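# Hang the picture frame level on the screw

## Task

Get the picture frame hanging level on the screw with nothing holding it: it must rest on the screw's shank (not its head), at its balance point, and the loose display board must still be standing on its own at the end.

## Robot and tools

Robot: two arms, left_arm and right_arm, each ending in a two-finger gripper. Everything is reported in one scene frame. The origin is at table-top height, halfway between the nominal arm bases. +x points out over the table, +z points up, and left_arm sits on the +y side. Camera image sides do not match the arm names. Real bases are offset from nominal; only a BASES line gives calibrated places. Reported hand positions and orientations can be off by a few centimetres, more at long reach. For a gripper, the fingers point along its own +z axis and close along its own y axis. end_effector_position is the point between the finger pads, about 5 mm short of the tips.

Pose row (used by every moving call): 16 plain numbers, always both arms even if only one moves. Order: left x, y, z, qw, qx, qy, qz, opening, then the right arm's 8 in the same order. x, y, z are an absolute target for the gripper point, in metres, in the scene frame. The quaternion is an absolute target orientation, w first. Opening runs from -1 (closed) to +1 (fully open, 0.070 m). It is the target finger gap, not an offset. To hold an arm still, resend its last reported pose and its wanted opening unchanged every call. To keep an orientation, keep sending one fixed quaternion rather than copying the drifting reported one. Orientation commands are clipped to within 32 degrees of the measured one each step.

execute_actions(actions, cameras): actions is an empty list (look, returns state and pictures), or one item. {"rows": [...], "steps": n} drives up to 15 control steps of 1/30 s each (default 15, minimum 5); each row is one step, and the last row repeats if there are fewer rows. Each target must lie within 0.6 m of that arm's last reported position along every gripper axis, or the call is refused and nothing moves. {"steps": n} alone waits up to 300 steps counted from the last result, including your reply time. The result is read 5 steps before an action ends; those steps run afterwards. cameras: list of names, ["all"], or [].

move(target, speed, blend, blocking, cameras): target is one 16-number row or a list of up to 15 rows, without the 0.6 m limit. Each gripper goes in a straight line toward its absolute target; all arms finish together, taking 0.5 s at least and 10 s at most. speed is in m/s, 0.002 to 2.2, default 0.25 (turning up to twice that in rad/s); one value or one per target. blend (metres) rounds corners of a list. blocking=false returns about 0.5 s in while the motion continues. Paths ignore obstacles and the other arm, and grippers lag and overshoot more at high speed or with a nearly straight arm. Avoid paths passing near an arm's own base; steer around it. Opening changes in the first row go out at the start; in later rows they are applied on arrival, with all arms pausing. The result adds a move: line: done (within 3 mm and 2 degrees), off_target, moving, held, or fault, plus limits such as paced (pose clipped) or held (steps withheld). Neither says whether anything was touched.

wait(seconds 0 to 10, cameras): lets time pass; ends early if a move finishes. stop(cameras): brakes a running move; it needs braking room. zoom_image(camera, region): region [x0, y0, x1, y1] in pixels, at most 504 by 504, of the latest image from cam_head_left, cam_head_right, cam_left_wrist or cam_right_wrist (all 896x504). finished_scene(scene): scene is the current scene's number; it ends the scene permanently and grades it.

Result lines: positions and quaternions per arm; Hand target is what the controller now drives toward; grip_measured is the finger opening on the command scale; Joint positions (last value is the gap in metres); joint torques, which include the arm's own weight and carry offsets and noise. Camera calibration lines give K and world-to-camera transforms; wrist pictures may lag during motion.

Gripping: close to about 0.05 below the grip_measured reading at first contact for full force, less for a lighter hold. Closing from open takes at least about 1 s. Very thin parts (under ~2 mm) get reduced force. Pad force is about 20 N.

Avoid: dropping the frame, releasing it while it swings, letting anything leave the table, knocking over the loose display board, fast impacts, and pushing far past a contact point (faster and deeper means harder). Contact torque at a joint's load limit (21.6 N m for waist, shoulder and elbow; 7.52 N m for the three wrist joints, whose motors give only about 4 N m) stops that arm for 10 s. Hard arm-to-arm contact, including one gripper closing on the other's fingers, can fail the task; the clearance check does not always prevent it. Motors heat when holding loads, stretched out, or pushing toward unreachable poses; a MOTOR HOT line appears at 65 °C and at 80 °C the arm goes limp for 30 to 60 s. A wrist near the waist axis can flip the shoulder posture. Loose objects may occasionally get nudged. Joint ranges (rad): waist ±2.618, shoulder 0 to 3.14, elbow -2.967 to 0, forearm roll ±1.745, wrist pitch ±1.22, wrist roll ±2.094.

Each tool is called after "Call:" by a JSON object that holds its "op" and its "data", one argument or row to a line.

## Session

Call:
{"op": "execute_actions", "data": {
  "actions": [],
  "cameras": ["all"]
}}

Call:
{"op": "zoom_image", "data": {
  "camera": "cam_head_left",
  "region": [350, 0, 610, 190]
}}

Call:
{"op": "zoom_image", "data": {
  "camera": "cam_head_right",
  "region": [330, 0, 590, 190]
}}

Scene clock: 0.00 s of 4500.00 s.
left_arm: end_effector_position=(+0.4202, +0.3387, +0.3327) grip_measured=+0.98 end_effector_quat_wxyz=(+0.569, -0.093, +0.773, -0.263) | right_arm: end_effector_position=(+0.0592, +0.1070, +0.2848) grip_measured=+0.98 end_effector_quat_wxyz=(-0.315, +0.854, -0.247, -0.332)
Joint positions: left_arm=[0.682 1.54 -1.063 -1.578 0.957 1.346 0.069] | right_arm=[1.098 1.584 -1.251 0.984 0.989 -1.935 0.069]
Joint torques (N m): no reading
Motor temperatures (°C): left_arm=[30 31 32 32 35 30] | right_arm=[29 30 33 34 38 31]
Hand target: left_arm +0.4202, +0.3387, +0.3327; +0.569, -0.093, +0.773, -0.263 | right_arm +0.0592, +0.1070, +0.2848; -0.315, +0.854, -0.247, -0.332
camera_calibration:
cam_left_wrist: T_world_to_cam=[[-0.138711, -0.855812, 0.498343, 0.185923], [-0.79869, -0.200849, -0.567233, 0.592911], [0.585536, -0.476703, -0.655668, 0.255234], [0, 0, 0, 1]] pos_world=[0.349893, 0.399872, 0.411014]
cam_right_wrist: T_world_to_cam=[[0.659904, 0.664249, 0.35114, -0.209496], [0.748492, -0.621906, -0.230199, 0.0814699], [0.0654668, 0.414735, -0.907584, 0.328533], [0, 0, 0, 1]] pos_world=[0.0557595, 0.0535699, 0.390488]

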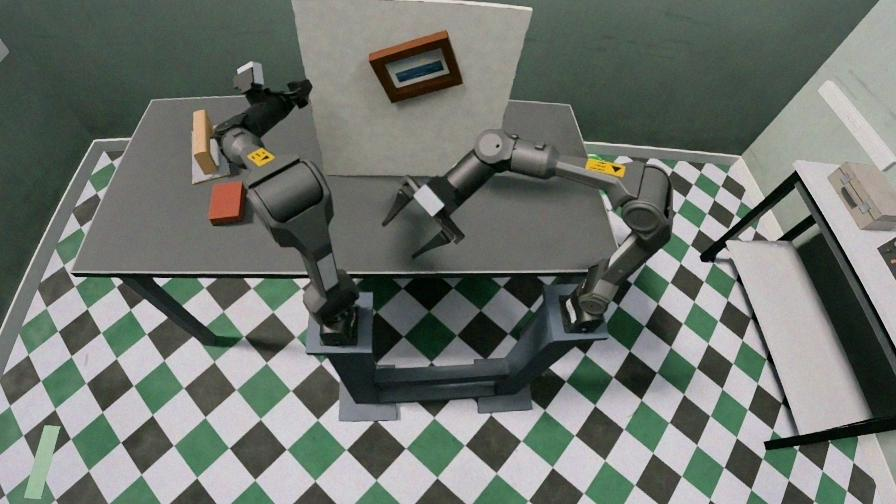

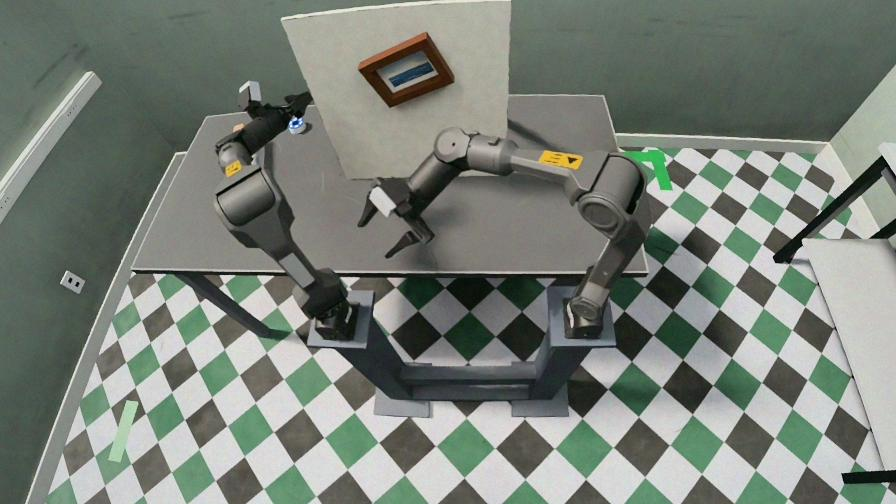

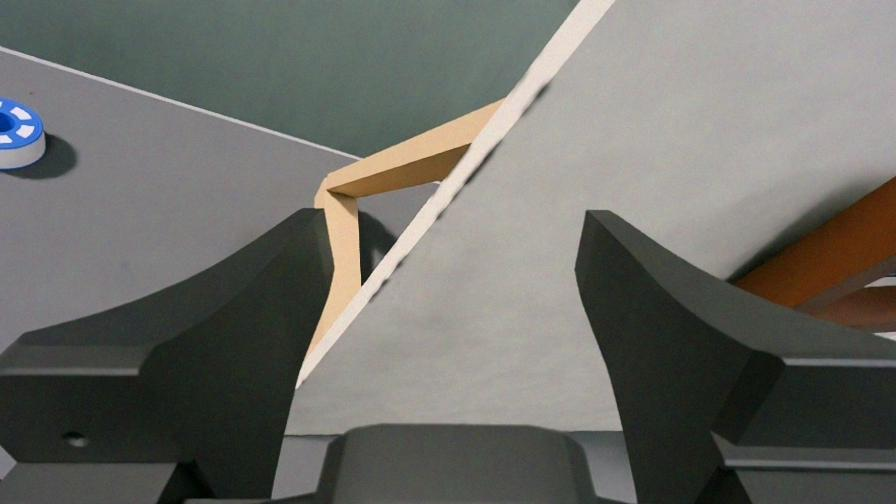

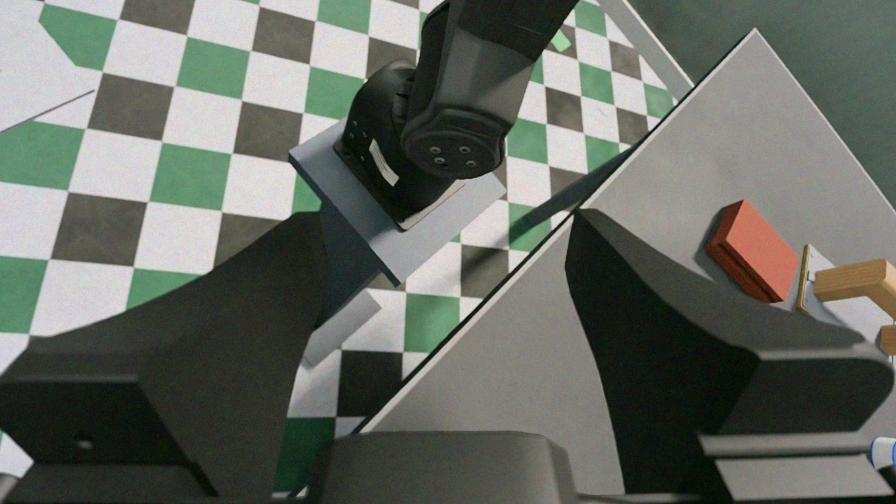

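Scaled by 1.938 from the camera's 896x504 image, which has a finer 1280x720 frame.

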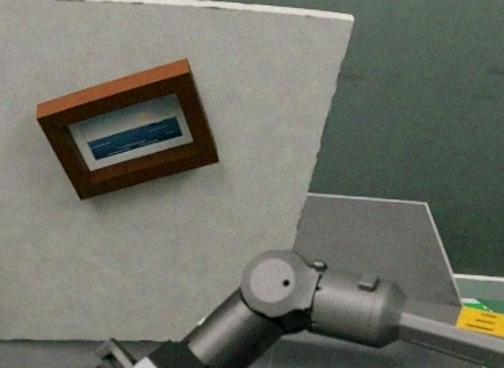

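Scaled by 1.938 from the camera's 896x504 image, which has a finer 1280x720 frame.

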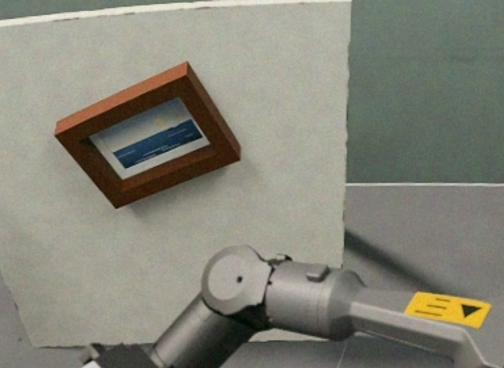

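Call:
{"op": "move", "data": {
  "target": [
    [0.405,0.27,0.39,0.575,0.20,0.755,-0.235,-1,0.2,0.04,0.38,0.610,-0.545,0.518,0.252,-1],
    [0.437,0.212,0.381,0.575,0.284,0.738,-0.211,-1,0.301,0.017,0.427,0.745,-0.0917,0.6523,0.1047,-1]
  ],
  "blend": [0.03,0],
  "speed": 0.55
}}

Call:
{"op": "zoom_image", "data": {
  "camera": "cam_right_wrist",
  "region": [180, 20, 620, 310]
}}

Call:
{"op": "zoom_image", "data": {
  "camera": "cam_head_left",
  "region": [300, 15, 480, 115]
}}

Call:
{"op": "zoom_image", "data": {
  "camera": "cam_head_right",
  "region": [300, 10, 480, 130]
}}

Scene clock: 6.50 s of 4500.00 s.
left_arm: end_effector_position=(+0.4370, +0.2120, +0.3808) grip_measured=-1.00 end_effector_quat_wxyz=(+0.575, +0.284, +0.738, -0.211) | right_arm: end_effector_position=(+0.3008, +0.0174, +0.4267) grip_measured=-1.00 end_effector_quat_wxyz=(+0.745, -0.092, +0.652, +0.105)
Joint positions: left_arm=[0.412 1.594 -1.352 -1.364 1.104 1.633 0] | right_arm=[1.305 1.53 -1.124 1.234 -1.086 -1.129 0]
Joint torques (N m): left_arm=[0.42 -5.98 -3.13 -0.73 -0.07 -0.06] | right_arm=[-0.48 -6.34 -4.58 -0.9 -0.23 -0.11]
Motor temperatures (°C): left_arm=[30 31 32 32 35 29] | right_arm=[29 30 33 34 38 31]
Hand target: left_arm +0.4370, +0.2120, +0.3810; +0.575, +0.284, +0.738, -0.211 | right_arm +0.3010, +0.0170, +0.4270; +0.745, -0.092, +0.652, +0.105
Off the commanded pose: left_arm 0.000 m, 0 deg | right_arm 0.001 m, 0 deg.
Kept back: nothing.
move: done
camera_calibration:
cam_left_wrist: T_world_to_cam=[[-0.646373, -0.762379, -0.0313154, 0.4596], [-0.558155, 0.500411, -0.661855, 0.390462], [0.520255, -0.410327, -0.748977, 0.266484], [0, 0, 0, 1]] pos_world=[0.376371, 0.264343, 0.472412]
cam_right_wrist: T_world_to_cam=[[0.271452, -0.961649, -0.0393004, -0.047497], [-0.491236, -0.103319, -0.864877, 0.512311], [0.827648, 0.254078, -0.500443, 0.0784742], [0, 0, 0, 1]] pos_world=[0.19961, -0.0126824, 0.480492]

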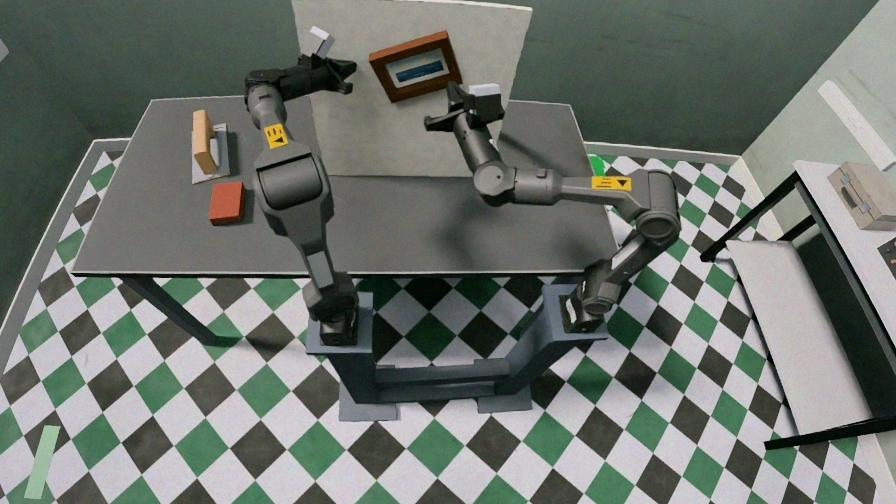

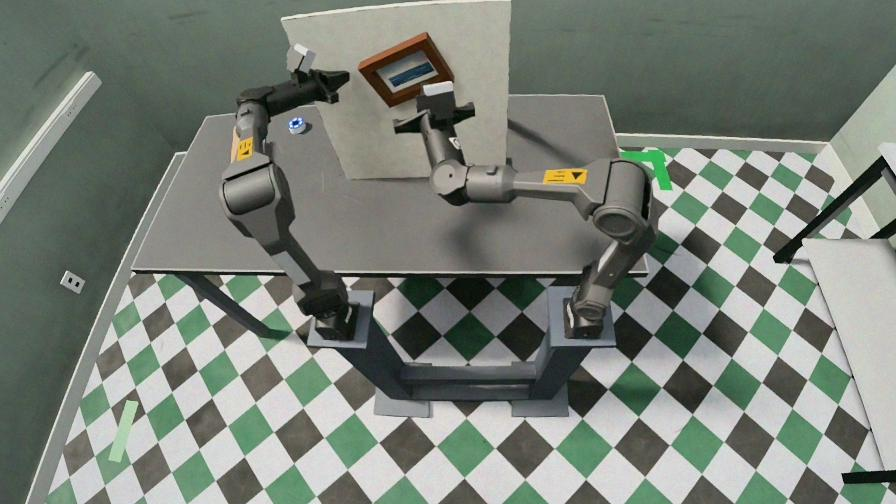

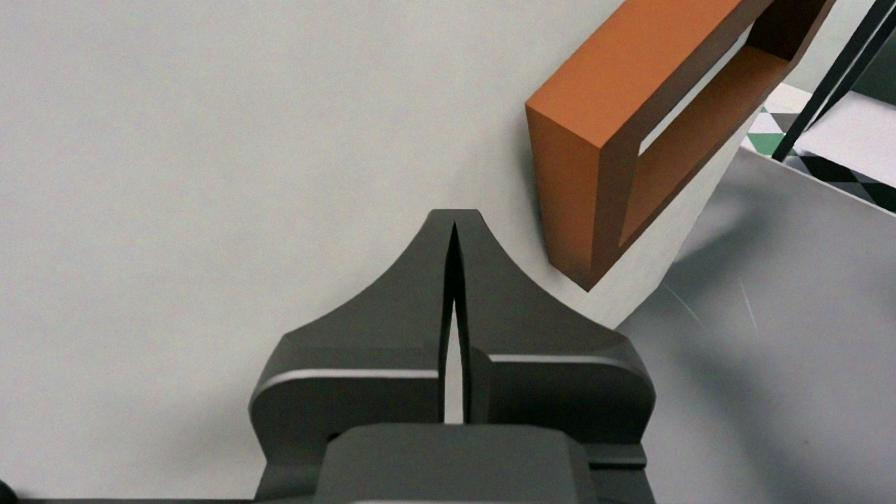

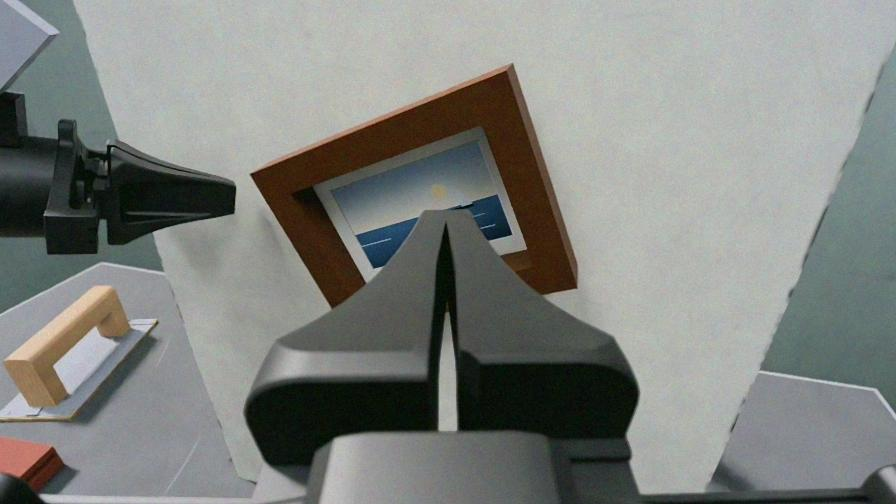

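Scaled by 1.145 from the camera's 896x504 image, which has a finer 1280x720 frame.

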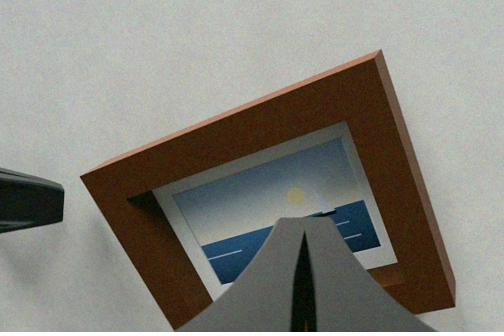

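Scaled by 2.800 from the camera's 896x504 image, which has a finer 1280x720 frame.

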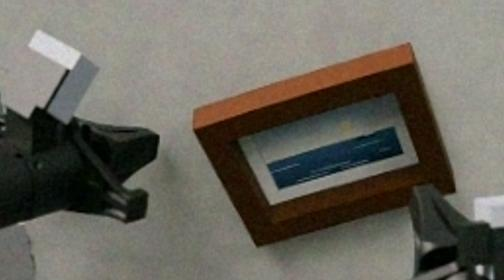

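Scaled by 2.800 from the camera's 896x504 image, which has a finer 1280x720 frame.

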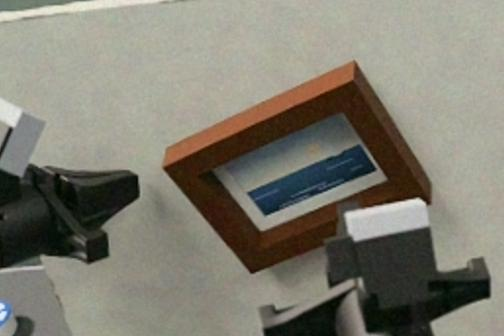

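Call:
{"op": "move", "data": {
  "target": [0.437,0.189,0.373,0.575,0.284,0.738,-0.211,-1,0.301,0.017,0.427,0.745,-0.0917,0.6523,0.1047,-1],
  "speed": 0.1,
  "cameras": ["cam_left_wrist","cam_right_wrist"]
}}

Call:
{"op": "zoom_image", "data": {
  "camera": "cam_right_wrist",
  "region": [180, 120, 380, 250]
}}

Scene clock: 8.50 s of 4500.00 s.
left_arm: end_effector_position=(+0.4370, +0.1886, +0.3726) grip_measured=-1.00 end_effector_quat_wxyz=(+0.574, +0.284, +0.738, -0.211) | right_arm: end_effector_position=(+0.3010, +0.0170, +0.4270) grip_measured=-1.00 end_effector_quat_wxyz=(+0.745, -0.091, +0.652, +0.105)
Joint positions: left_arm=[0.337 1.567 -1.289 -1.388 1.025 1.658 0] | right_arm=[1.305 1.529 -1.124 1.234 -1.086 -1.129 0]
Joint torques (N m): left_arm=[0.36 -7 -3.18 -0.87 0.16 -0.03] | right_arm=[-0.46 -6.33 -4.33 -0.91 -0.24 -0.11]
Motor temperatures (°C): left_arm=[30 31 32 32 35 29] | right_arm=[29 30 33 34 38 31]
Hand target: left_arm +0.4370, +0.1890, +0.3730; +0.575, +0.284, +0.738, -0.211 | right_arm +0.3010, +0.0170, +0.4270; +0.745, -0.092, +0.652, +0.105
Off the commanded pose: left_arm 0.001 m, 0 deg | right_arm 0.000 m, 0 deg.
Kept back: nothing.
move: done
camera_calibration:
cam_left_wrist: T_world_to_cam=[[-0.646757, -0.762066, -0.0310021, 0.44143], [-0.558218, 0.500668, -0.661607, 0.396657], [0.51971, -0.410593, -0.749209, 0.251193], [0, 0, 0, 1]] pos_world=[0.376371, 0.240943, 0.464312]
cam_right_wrist: T_world_to_cam=[[0.270603, -0.96186, -0.0399967, -0.0473958], [-0.491133, -0.1022, -0.865068, 0.512666], [0.827987, 0.253734, -0.500057, 0.0783853], [0, 0, 0, 1]] pos_world=[0.199711, -0.0130827, 0.480793]
Images, in order (width x height): cam_left_wrist 896x504, cam_right_wrist 896x504.

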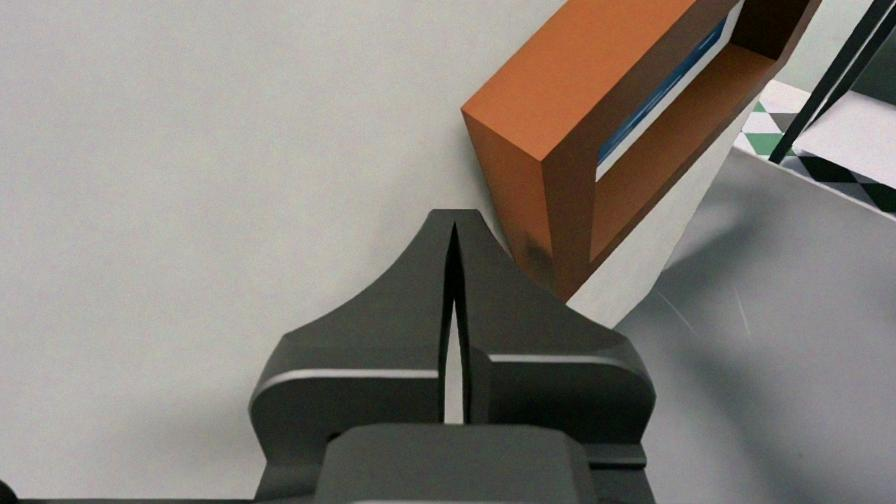

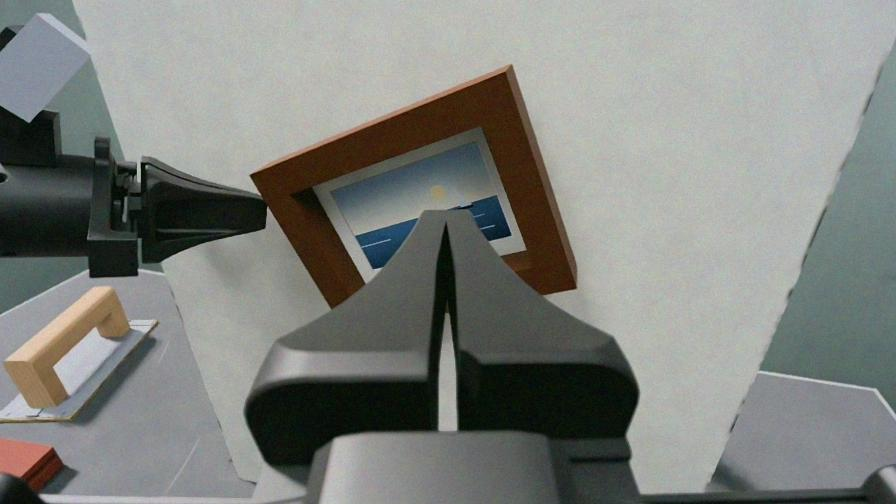

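Scaled by 2.520 from the camera's 896x504 image, which has a finer 1280x720 frame.

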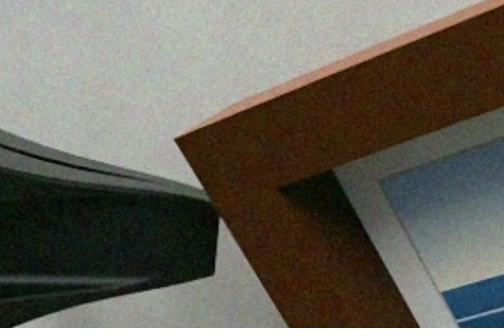

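Call:
{"op": "move", "data": {
  "target": [
    [0.434,0.184,0.373,0.575,0.284,0.738,-0.211,-1,0.301,0.017,0.427,0.745,-0.0917,0.6523,0.1047,-1],
    [0.434,0.170,0.379,0.575,0.284,0.738,-0.211,-1,0.301,0.017,0.427,0.745,-0.0917,0.6523,0.1047,-1]
  ],
  "speed": [0.06,0.04],
  "blend": [0.003,0],
  "cameras": ["cam_left_wrist","cam_right_wrist"]
}}

Call:
{"op": "zoom_image", "data": {
  "camera": "cam_right_wrist",
  "region": [180, 20, 620, 310]
}}

Scene clock: 9.63 s of 4500.00 s.
left_arm: end_effector_position=(+0.4340, +0.1700, +0.3789) grip_measured=-1.00 end_effector_quat_wxyz=(+0.575, +0.284, +0.738, -0.211) | right_arm: end_effector_position=(+0.3010, +0.0170, +0.4270) grip_measured=-1.00 end_effector_quat_wxyz=(+0.745, -0.091, +0.652, +0.105)
Joint positions: left_arm=[0.277 1.535 -1.277 -1.379 0.97 1.621 0] | right_arm=[1.305 1.529 -1.124 1.234 -1.086 -1.129 0]
Joint torques (N m): left_arm=[-1.67 -6.96 -3.82 -1.08 0.32 -0.01] | right_arm=[-0.44 -6.33 -4.22 -0.91 -0.23 -0.1]
Motor temperatures (°C): left_arm=[30 31 32 32 35 29] | right_arm=[29 30 33 34 38 31]
Hand target: left_arm +0.4340, +0.1700, +0.3790; +0.575, +0.284, +0.738, -0.211 | right_arm +0.3010, +0.0170, +0.4270; +0.745, -0.092, +0.652, +0.105
Off the commanded pose: left_arm 0.000 m, 0 deg | right_arm 0.000 m, 0 deg.
Kept back: nothing.
move: done; blend cut to 0.0029 m at target 1
camera_calibration:
cam_left_wrist: T_world_to_cam=[[-0.646179, -0.762553, -0.031088, 0.425376], [-0.558415, 0.500175, -0.661814, 0.408621], [0.520217, -0.41029, -0.749023, 0.249468], [0, 0, 0, 1]] pos_world=[0.373271, 0.222343, 0.470512]
cam_right_wrist: T_world_to_cam=[[0.270603, -0.96186, -0.0399967, -0.0473958], [-0.491133, -0.1022, -0.865068, 0.512666], [0.827987, 0.253734, -0.500057, 0.0783853], [0, 0, 0, 1]] pos_world=[0.199711, -0.0130827, 0.480793]
Images, in order (width x height): cam_left_wrist 896x504, cam_right_wrist 896x504.

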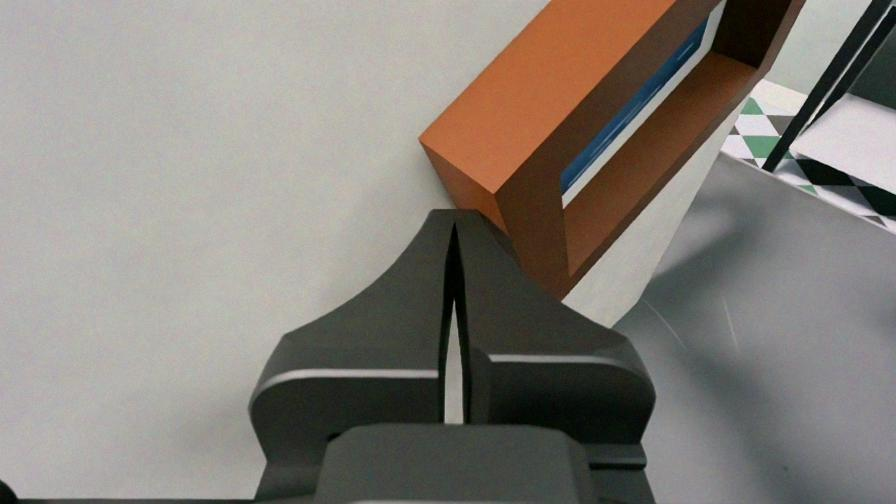

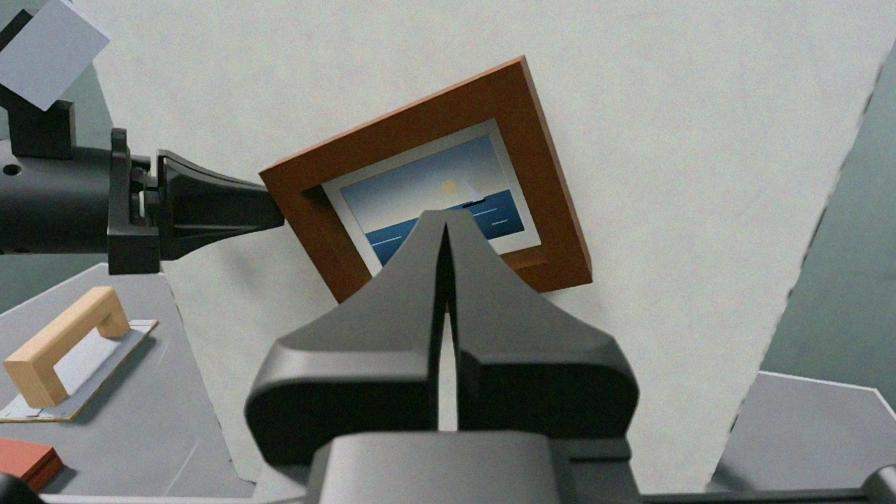

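Scaled by 1.145 from the camera's 896x504 image, which has a finer 1280x720 frame.

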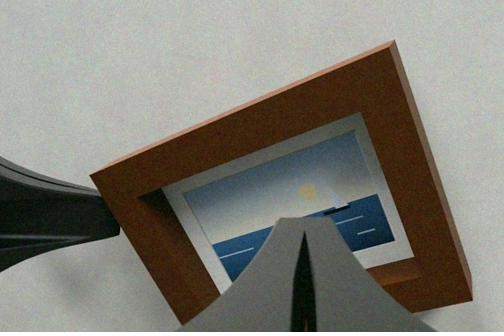

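Call:
{"op": "move", "data": {
  "target": [
    [0.434,0.1635,0.3815,0.575,0.284,0.738,-0.211,-1,0.301,0.017,0.427,0.745,-0.0917,0.6523,0.1047,-1],
    [0.434,0.1635,0.3815,0.575,0.284,0.738,-0.211,-1,0.301,0.017,0.427,0.745,-0.0917,0.6523,0.1047,-1],
    [0.434,0.186,0.375,0.575,0.284,0.738,-0.211,-1,0.301,0.017,0.427,0.745,-0.0917,0.6523,0.1047,-1]
  ],
  "speed": [0.04,0.04,0.07],
  "cameras": ["cam_left_wrist","cam_right_wrist"]
}}

Call:
{"op": "zoom_image", "data": {
  "camera": "cam_right_wrist",
  "region": [180, 20, 620, 310]
}}

Scene clock: 10.73 s of 4500.00 s.
left_arm: end_effector_position=(+0.4337, +0.1861, +0.3753) grip_measured=-1.00 end_effector_quat_wxyz=(+0.575, +0.284, +0.738, -0.211) | right_arm: end_effector_position=(+0.3010, +0.0170, +0.4270) grip_measured=-1.00 end_effector_quat_wxyz=(+0.745, -0.091, +0.652, +0.105)
Joint positions: left_arm=[0.332 1.552 -1.282 -1.385 1.021 1.65 0] | right_arm=[1.305 1.529 -1.124 1.234 -1.086 -1.129 0]
Joint torques (N m): left_arm=[-1.06 -5.52 -3.47 -0.92 -0.25 -0.13] | right_arm=[-0.4 -6.31 -4.08 -0.92 -0.23 -0.1]
Motor temperatures (°C): left_arm=[30 31 32 32 35 29] | right_arm=[29 30 33 34 38 31]
Hand target: left_arm +0.4340, +0.1860, +0.3750; +0.575, +0.284, +0.738, -0.211 | right_arm +0.3010, +0.0170, +0.4270; +0.745, -0.092, +0.652, +0.105
Off the commanded pose: left_arm 0.000 m, 0 deg | right_arm 0.000 m, 0 deg.
Kept back: nothing.
move: done
camera_calibration:
cam_left_wrist: T_world_to_cam=[[-0.646731, -0.762007, -0.0329403, 0.438148], [-0.556939, 0.501311, -0.662198, 0.397371], [0.521112, -0.409918, -0.748605, 0.252926], [0, 0, 0, 1]] pos_world=[0.372872, 0.238344, 0.466913]
cam_right_wrist: T_world_to_cam=[[0.270603, -0.96186, -0.0399967, -0.0473958], [-0.491133, -0.1022, -0.865068, 0.512666], [0.827987, 0.253734, -0.500057, 0.0783853], [0, 0, 0, 1]] pos_world=[0.199711, -0.0130827, 0.480793]
Images, in order (width x height): cam_left_wrist 896x504, cam_right_wrist 896x504.

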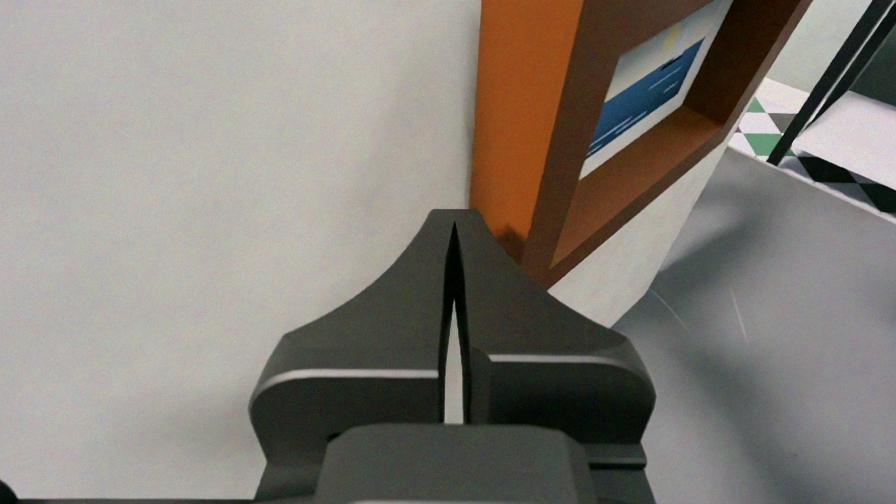

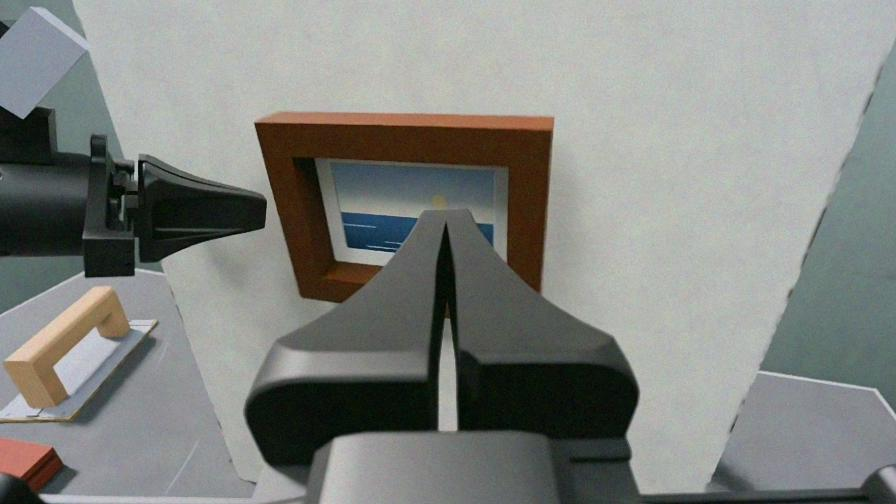

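Scaled by 1.145 from the camera's 896x504 image, which has a finer 1280x720 frame.

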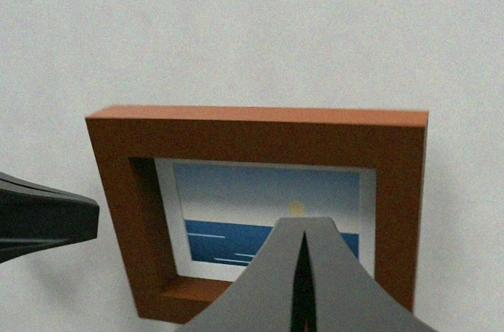

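Call:
{"op": "wait", "data": {
  "seconds": 0.3
}}

Call:
{"op": "zoom_image", "data": {
  "camera": "cam_right_wrist",
  "region": [180, 20, 620, 310]
}}

Call:
{"op": "zoom_image", "data": {
  "camera": "cam_head_left",
  "region": [350, 0, 550, 115]
}}

Call:
{"op": "zoom_image", "data": {
  "camera": "cam_head_right",
  "region": [280, 0, 520, 130]
}}

Scene clock: 11.37 s of 4500.00 s.
left_arm: end_effector_position=(+0.4338, +0.1862, +0.3752) grip_measured=-1.00 end_effector_quat_wxyz=(+0.575, +0.284, +0.738, -0.210) | right_arm: end_effector_position=(+0.3010, +0.0170, +0.4270) grip_measured=-1.00 end_effector_quat_wxyz=(+0.745, -0.091, +0.652, +0.105)
Joint positions: left_arm=[0.332 1.552 -1.282 -1.385 1.021 1.65 0] | right_arm=[1.305 1.529 -1.124 1.234 -1.086 -1.129 0]
Joint torques (N m): left_arm=[-0.71 -5.14 -3.54 -0.88 -0.15 -0.2] | right_arm=[-0.47 -6.33 -3.98 -0.93 -0.24 -0.09]
Motor temperatures (°C): left_arm=[30 31 32 32 35 29] | right_arm=[29 30 33 34 38 31]
Hand target: left_arm +0.4340, +0.1860, +0.3750; +0.575, +0.284, +0.738, -0.211 | right_arm +0.3010, +0.0170, +0.4270; +0.745, -0.092, +0.652, +0.105
Off the commanded pose: left_arm 0.000 m, 0 deg | right_arm 0.000 m, 0 deg.
Steps of this call (1-19: nothing new was sent). Readings (end_effector_position of left_arm | right_arm):
1: (+0.4337, +0.1861, +0.3753) | (+0.3010, +0.0170, +0.4270)
2: (+0.4337, +0.1861, +0.3753) | (+0.3010, +0.0170, +0.4270)
4: (+0.4337, +0.1861, +0.3753) | (+0.3010, +0.0170, +0.4270)
8: (+0.4338, +0.1862, +0.3752) | (+0.3010, +0.0170, +0.4270)
19: the state above
camera_calibration:
cam_left_wrist: T_world_to_cam=[[-0.64609, -0.762541, -0.0331658, 0.438283], [-0.557291, 0.500984, -0.66215, 0.397564], [0.521532, -0.409325, -0.748637, 0.252633], [0, 0, 0, 1]] pos_world=[0.372972, 0.238444, 0.466913]
cam_right_wrist: T_world_to_cam=[[0.270603, -0.96186, -0.0399967, -0.0473958], [-0.491133, -0.1022, -0.865068, 0.512666], [0.827987, 0.253734, -0.500057, 0.0783853], [0, 0, 0, 1]] pos_world=[0.199711, -0.0130827, 0.480793]

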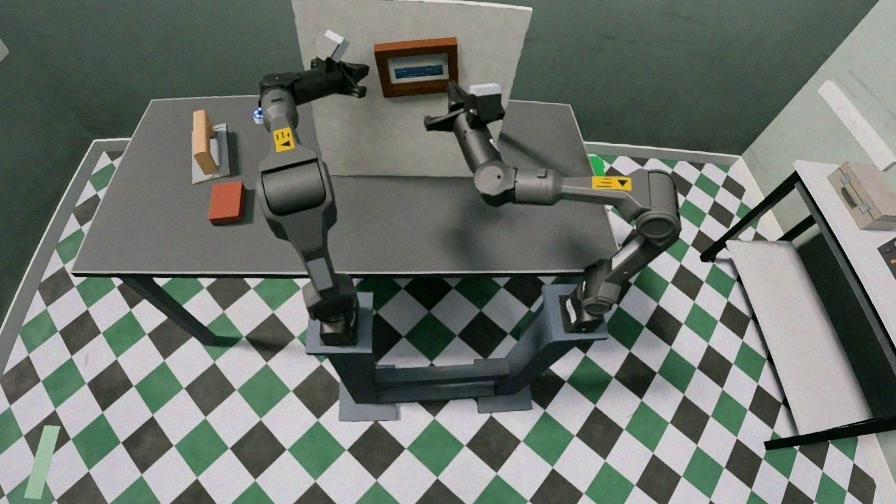

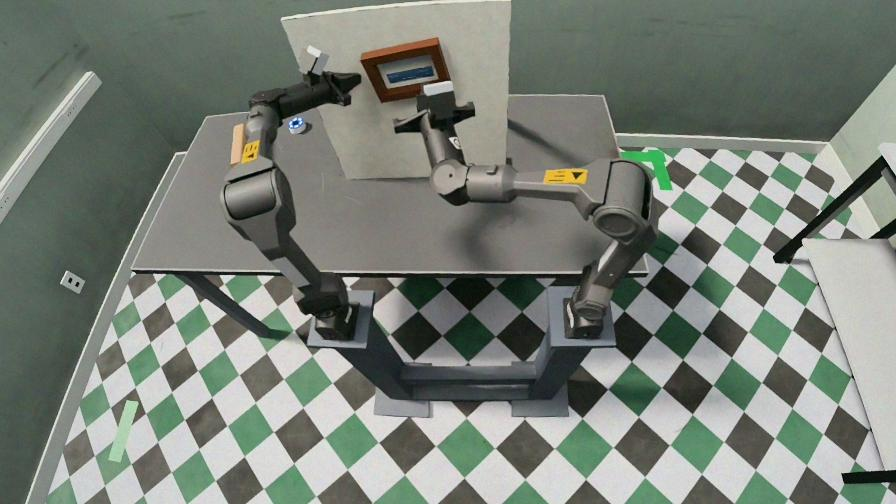

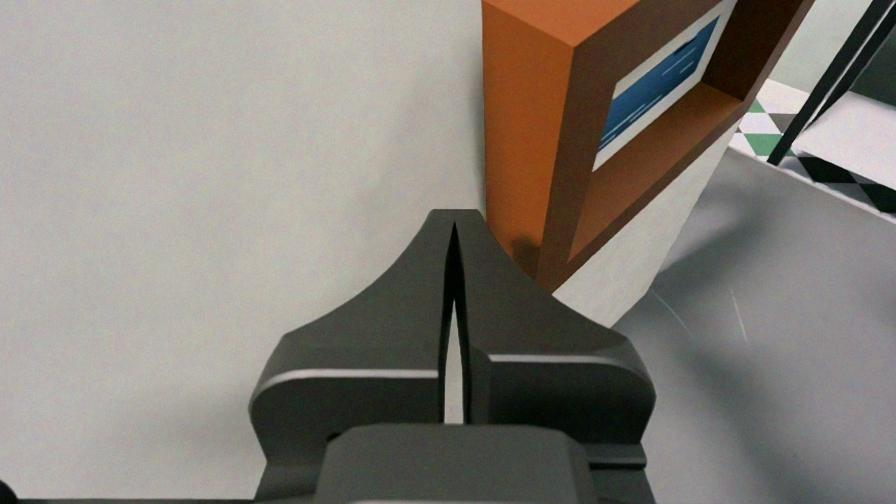

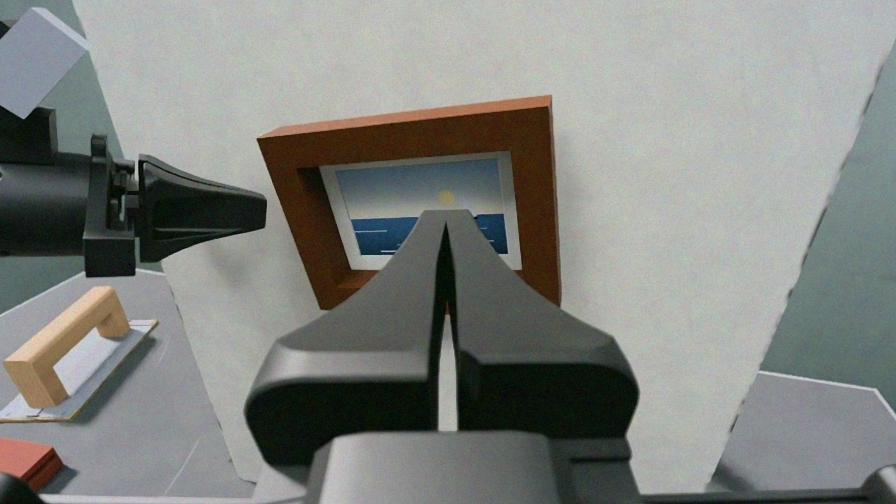

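Scaled by 1.145 from the camera's 896x504 image, which has a finer 1280x720 frame.

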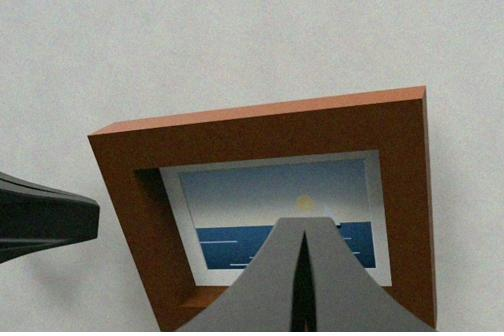

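Scaled by 2.520 from the camera's 896x504 image, which has a finer 1280x720 frame.

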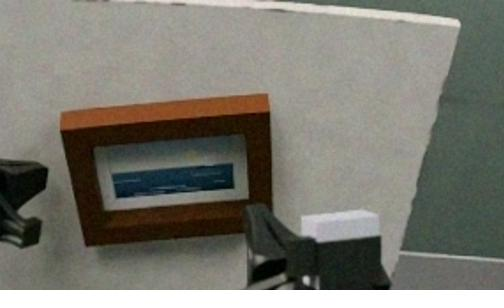

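Scaled by 2.100 from the camera's 896x504 image, which has a finer 1280x720 frame.

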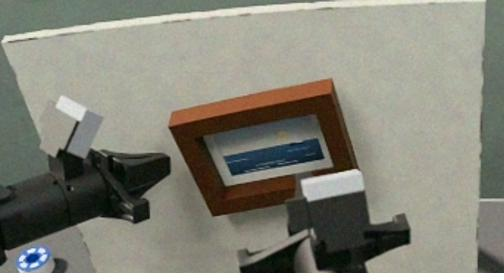

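Call:
{"op": "wait", "data": {
  "seconds": 0.35,
  "cameras": ["cam_right_wrist"]
}}

Call:
{"op": "wait", "data": {
  "seconds": 0.35,
  "cameras": ["cam_right_wrist"]
}}

Call:
{"op": "zoom_image", "data": {
  "camera": "cam_right_wrist",
  "region": [180, 20, 620, 310]
}}

Scene clock: 11.97 s of 4500.00 s.
left_arm: end_effector_position=(+0.4338, +0.1862, +0.3752) grip_measured=-1.00 end_effector_quat_wxyz=(+0.575, +0.284, +0.738, -0.210) | right_arm: end_effector_position=(+0.3010, +0.0170, +0.4270) grip_measured=-1.00 end_effector_quat_wxyz=(+0.745, -0.091, +0.652, +0.105)
Joint positions: left_arm=[0.332 1.552 -1.282 -1.385 1.021 1.65 0] | right_arm=[1.305 1.529 -1.124 1.234 -1.086 -1.129 0]
Joint torques (N m): left_arm=[-0.81 -5.15 -3.5 -0.85 -0.16 -0.17] | right_arm=[-0.42 -6.33 -3.93 -0.93 -0.23 -0.1]
Motor temperatures (°C): left_arm=[30 31 32 32 35 29] | right_arm=[29 30 33 34 38 31]
Hand target: left_arm +0.4340, +0.1860, +0.3750; +0.575, +0.284, +0.738, -0.211 | right_arm +0.3010, +0.0170, +0.4270; +0.745, -0.092, +0.652, +0.105
Off the commanded pose: left_arm 0.000 m, 0 deg | right_arm 0.000 m, 0 deg.
Steps of this call (1-18: nothing new was sent). Readings (end_effector_position of left_arm | right_arm):
1: (+0.4338, +0.1862, +0.3752) | (+0.3010, +0.0170, +0.4270)
2: (+0.4338, +0.1862, +0.3752) | (+0.3010, +0.0170, +0.4270)
4: (+0.4338, +0.1862, +0.3752) | (+0.3010, +0.0170, +0.4270)
8: (+0.4338, +0.1862, +0.3752) | (+0.3010, +0.0170, +0.4270)
18: the state above
camera_calibration:
cam_right_wrist: T_world_to_cam=[[0.270603, -0.96186, -0.0399967, -0.0473958], [-0.491133, -0.1022, -0.865068, 0.512666], [0.827987, 0.253734, -0.500057, 0.0783853], [0, 0, 0, 1]] pos_world=[0.199711, -0.0130827, 0.480793]
Images, in order (width x height): cam_right_wrist 896x504.

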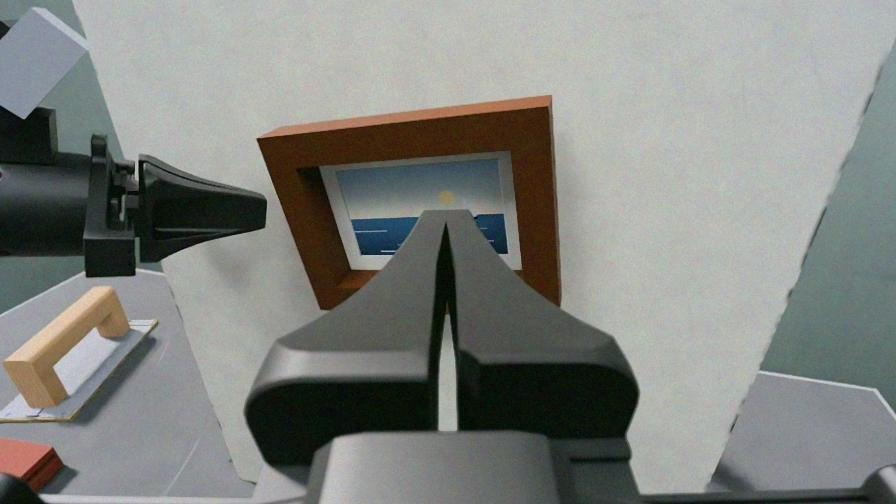

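Scene clock: 12.33 s of 4500.00 s.
left_arm: end_effector_position=(+0.4338, +0.1862, +0.3752) grip_measured=-1.00 end_effector_quat_wxyz=(+0.575, +0.284, +0.738, -0.210) | right_arm: end_effector_position=(+0.3010, +0.0170, +0.4270) grip_measured=-1.00 end_effector_quat_wxyz=(+0.745, -0.091, +0.652, +0.105)
Joint positions: left_arm=[0.332 1.552 -1.282 -1.385 1.021 1.65 0] | right_arm=[1.305 1.529 -1.124 1.234 -1.086 -1.129 0]
Joint torques (N m): left_arm=[-0.69 -5.05 -3.64 -0.82 -0.17 -0.15] | right_arm=[-0.47 -6.33 -3.9 -0.93 -0.24 -0.09]
Motor temperatures (°C): left_arm=[30 31 32 32 35 29] | right_arm=[29 30 33 34 38 31]
Hand target: left_arm +0.4340, +0.1860, +0.3750; +0.575, +0.284, +0.738, -0.211 | right_arm +0.3010, +0.0170, +0.4270; +0.745, -0.092, +0.652, +0.105
Off the commanded pose: left_arm 0.000 m, 0 deg | right_arm 0.000 m, 0 deg.
Steps of this call (1-11: nothing new was sent). Readings (end_effector_position of left_arm | right_arm):
1: (+0.4338, +0.1862, +0.3752) | (+0.3010, +0.0170, +0.4270)
2: (+0.4338, +0.1862, +0.3752) | (+0.3010, +0.0170, +0.4270)
4: (+0.4338, +0.1862, +0.3752) | (+0.3010, +0.0170, +0.4270)
8: (+0.4338, +0.1862, +0.3752) | (+0.3010, +0.0170, +0.4270)
11: the state above
camera_calibration:
cam_right_wrist: T_world_to_cam=[[0.270603, -0.96186, -0.0399967, -0.0473958], [-0.491133, -0.1022, -0.865068, 0.512666], [0.827987, 0.253734, -0.500057, 0.0783853], [0, 0, 0, 1]] pos_world=[0.199711, -0.0130827, 0.480793]
Images, in order (width x height): cam_right_wrist 896x504.

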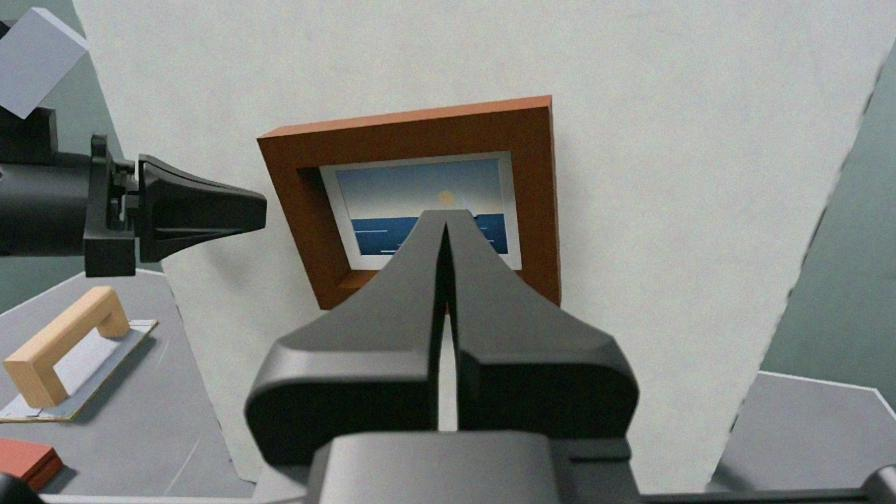

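Scaled by 1.145 from the camera's 896x504 image, which has a finer 1280x720 frame.

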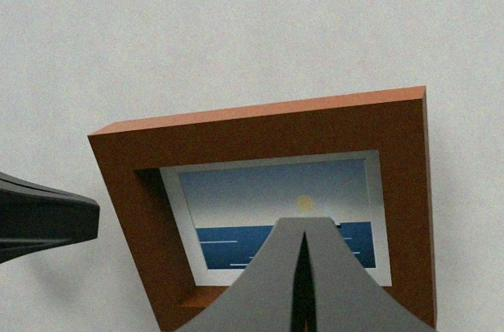

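Call:
{"op": "move", "data": {
  "target": [
    [0.434,0.198,0.397,0.575,0.284,0.738,-0.211,-1,0.301,0.017,0.427,0.745,-0.0917,0.6523,0.1047,-1],
    [0.434,0.187,0.399,0.575,0.284,0.738,-0.211,-1,0.301,0.017,0.427,0.745,-0.0917,0.6523,0.1047,-1]
  ],
  "speed": [0.12,0.06],
  "blend": [0.003,0],
  "cameras": ["cam_left_wrist","cam_right_wrist"]
}}

Call:
{"op": "zoom_image", "data": {
  "camera": "cam_right_wrist",
  "region": [180, 80, 380, 210]
}}

Scene clock: 14.00 s of 4500.00 s.
left_arm: end_effector_position=(+0.4344, +0.1868, +0.3988) grip_measured=-1.00 end_effector_quat_wxyz=(+0.575, +0.284, +0.738, -0.211) | right_arm: end_effector_position=(+0.3010, +0.0170, +0.4270) grip_measured=-1.00 end_effector_quat_wxyz=(+0.745, -0.091, +0.652, +0.105)
Joint positions: left_arm=[0.334 1.551 -1.375 -1.33 1.043 1.542 0] | right_arm=[1.305 1.529 -1.124 1.234 -1.086 -1.129 0]
Joint torques (N m): left_arm=[0.87 -7.52 -2.26 -0.67 -0.06 -0.07] | right_arm=[-0.46 -6.31 -3.7 -0.94 -0.23 -0.08]
Motor temperatures (°C): left_arm=[30 31 32 32 35 29] | right_arm=[29 30 33 34 38 31]
Hand target: left_arm +0.4340, +0.1870, +0.3990; +0.575, +0.284, +0.738, -0.211 | right_arm +0.3010, +0.0170, +0.4270; +0.745, -0.092, +0.652, +0.105
Off the commanded pose: left_arm 0.000 m, 0 deg | right_arm 0.000 m, 0 deg.
Kept back: nothing.
move: done
camera_calibration:
cam_left_wrist: T_world_to_cam=[[-0.64671, -0.762101, -0.0311194, 0.43917], [-0.557979, 0.500523, -0.661918, 0.413417], [0.520024, -0.410705, -0.74893, 0.271184], [0, 0, 0, 1]] pos_world=[0.373671, 0.239143, 0.490412]
cam_right_wrist: T_world_to_cam=[[0.270603, -0.96186, -0.0399967, -0.0473958], [-0.491133, -0.1022, -0.865068, 0.512666], [0.827987, 0.253734, -0.500057, 0.0783853], [0, 0, 0, 1]] pos_world=[0.199711, -0.0130827, 0.480793]
Images, in order (width x height): cam_left_wrist 896x504, cam_right_wrist 896x504.

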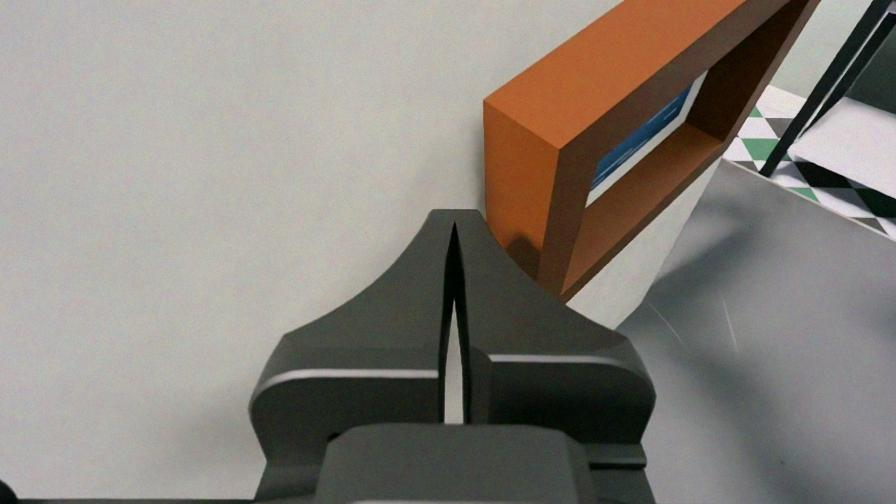

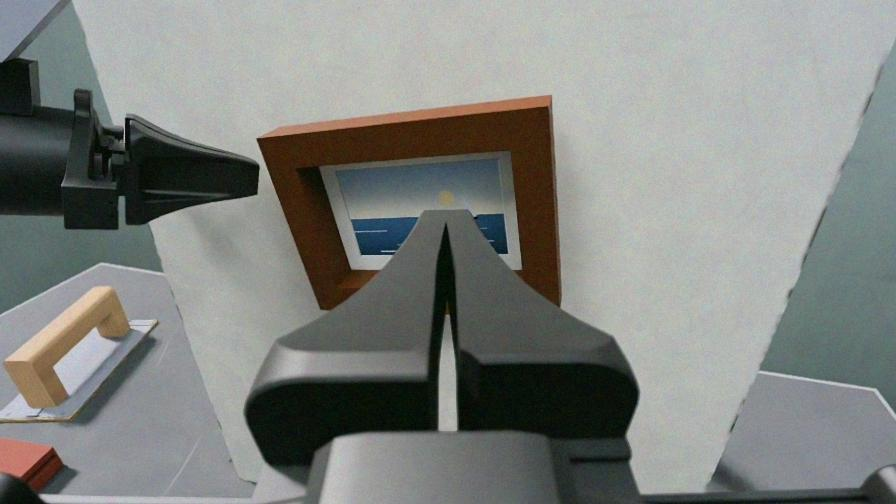

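Scaled by 2.520 from the camera's 896x504 image, which has a finer 1280x720 frame.

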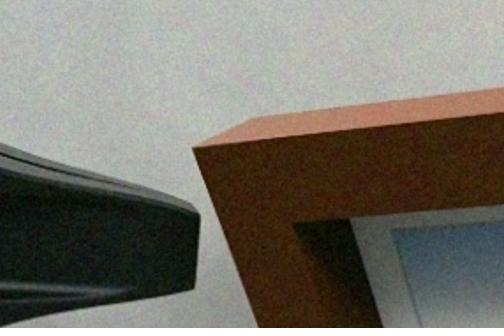

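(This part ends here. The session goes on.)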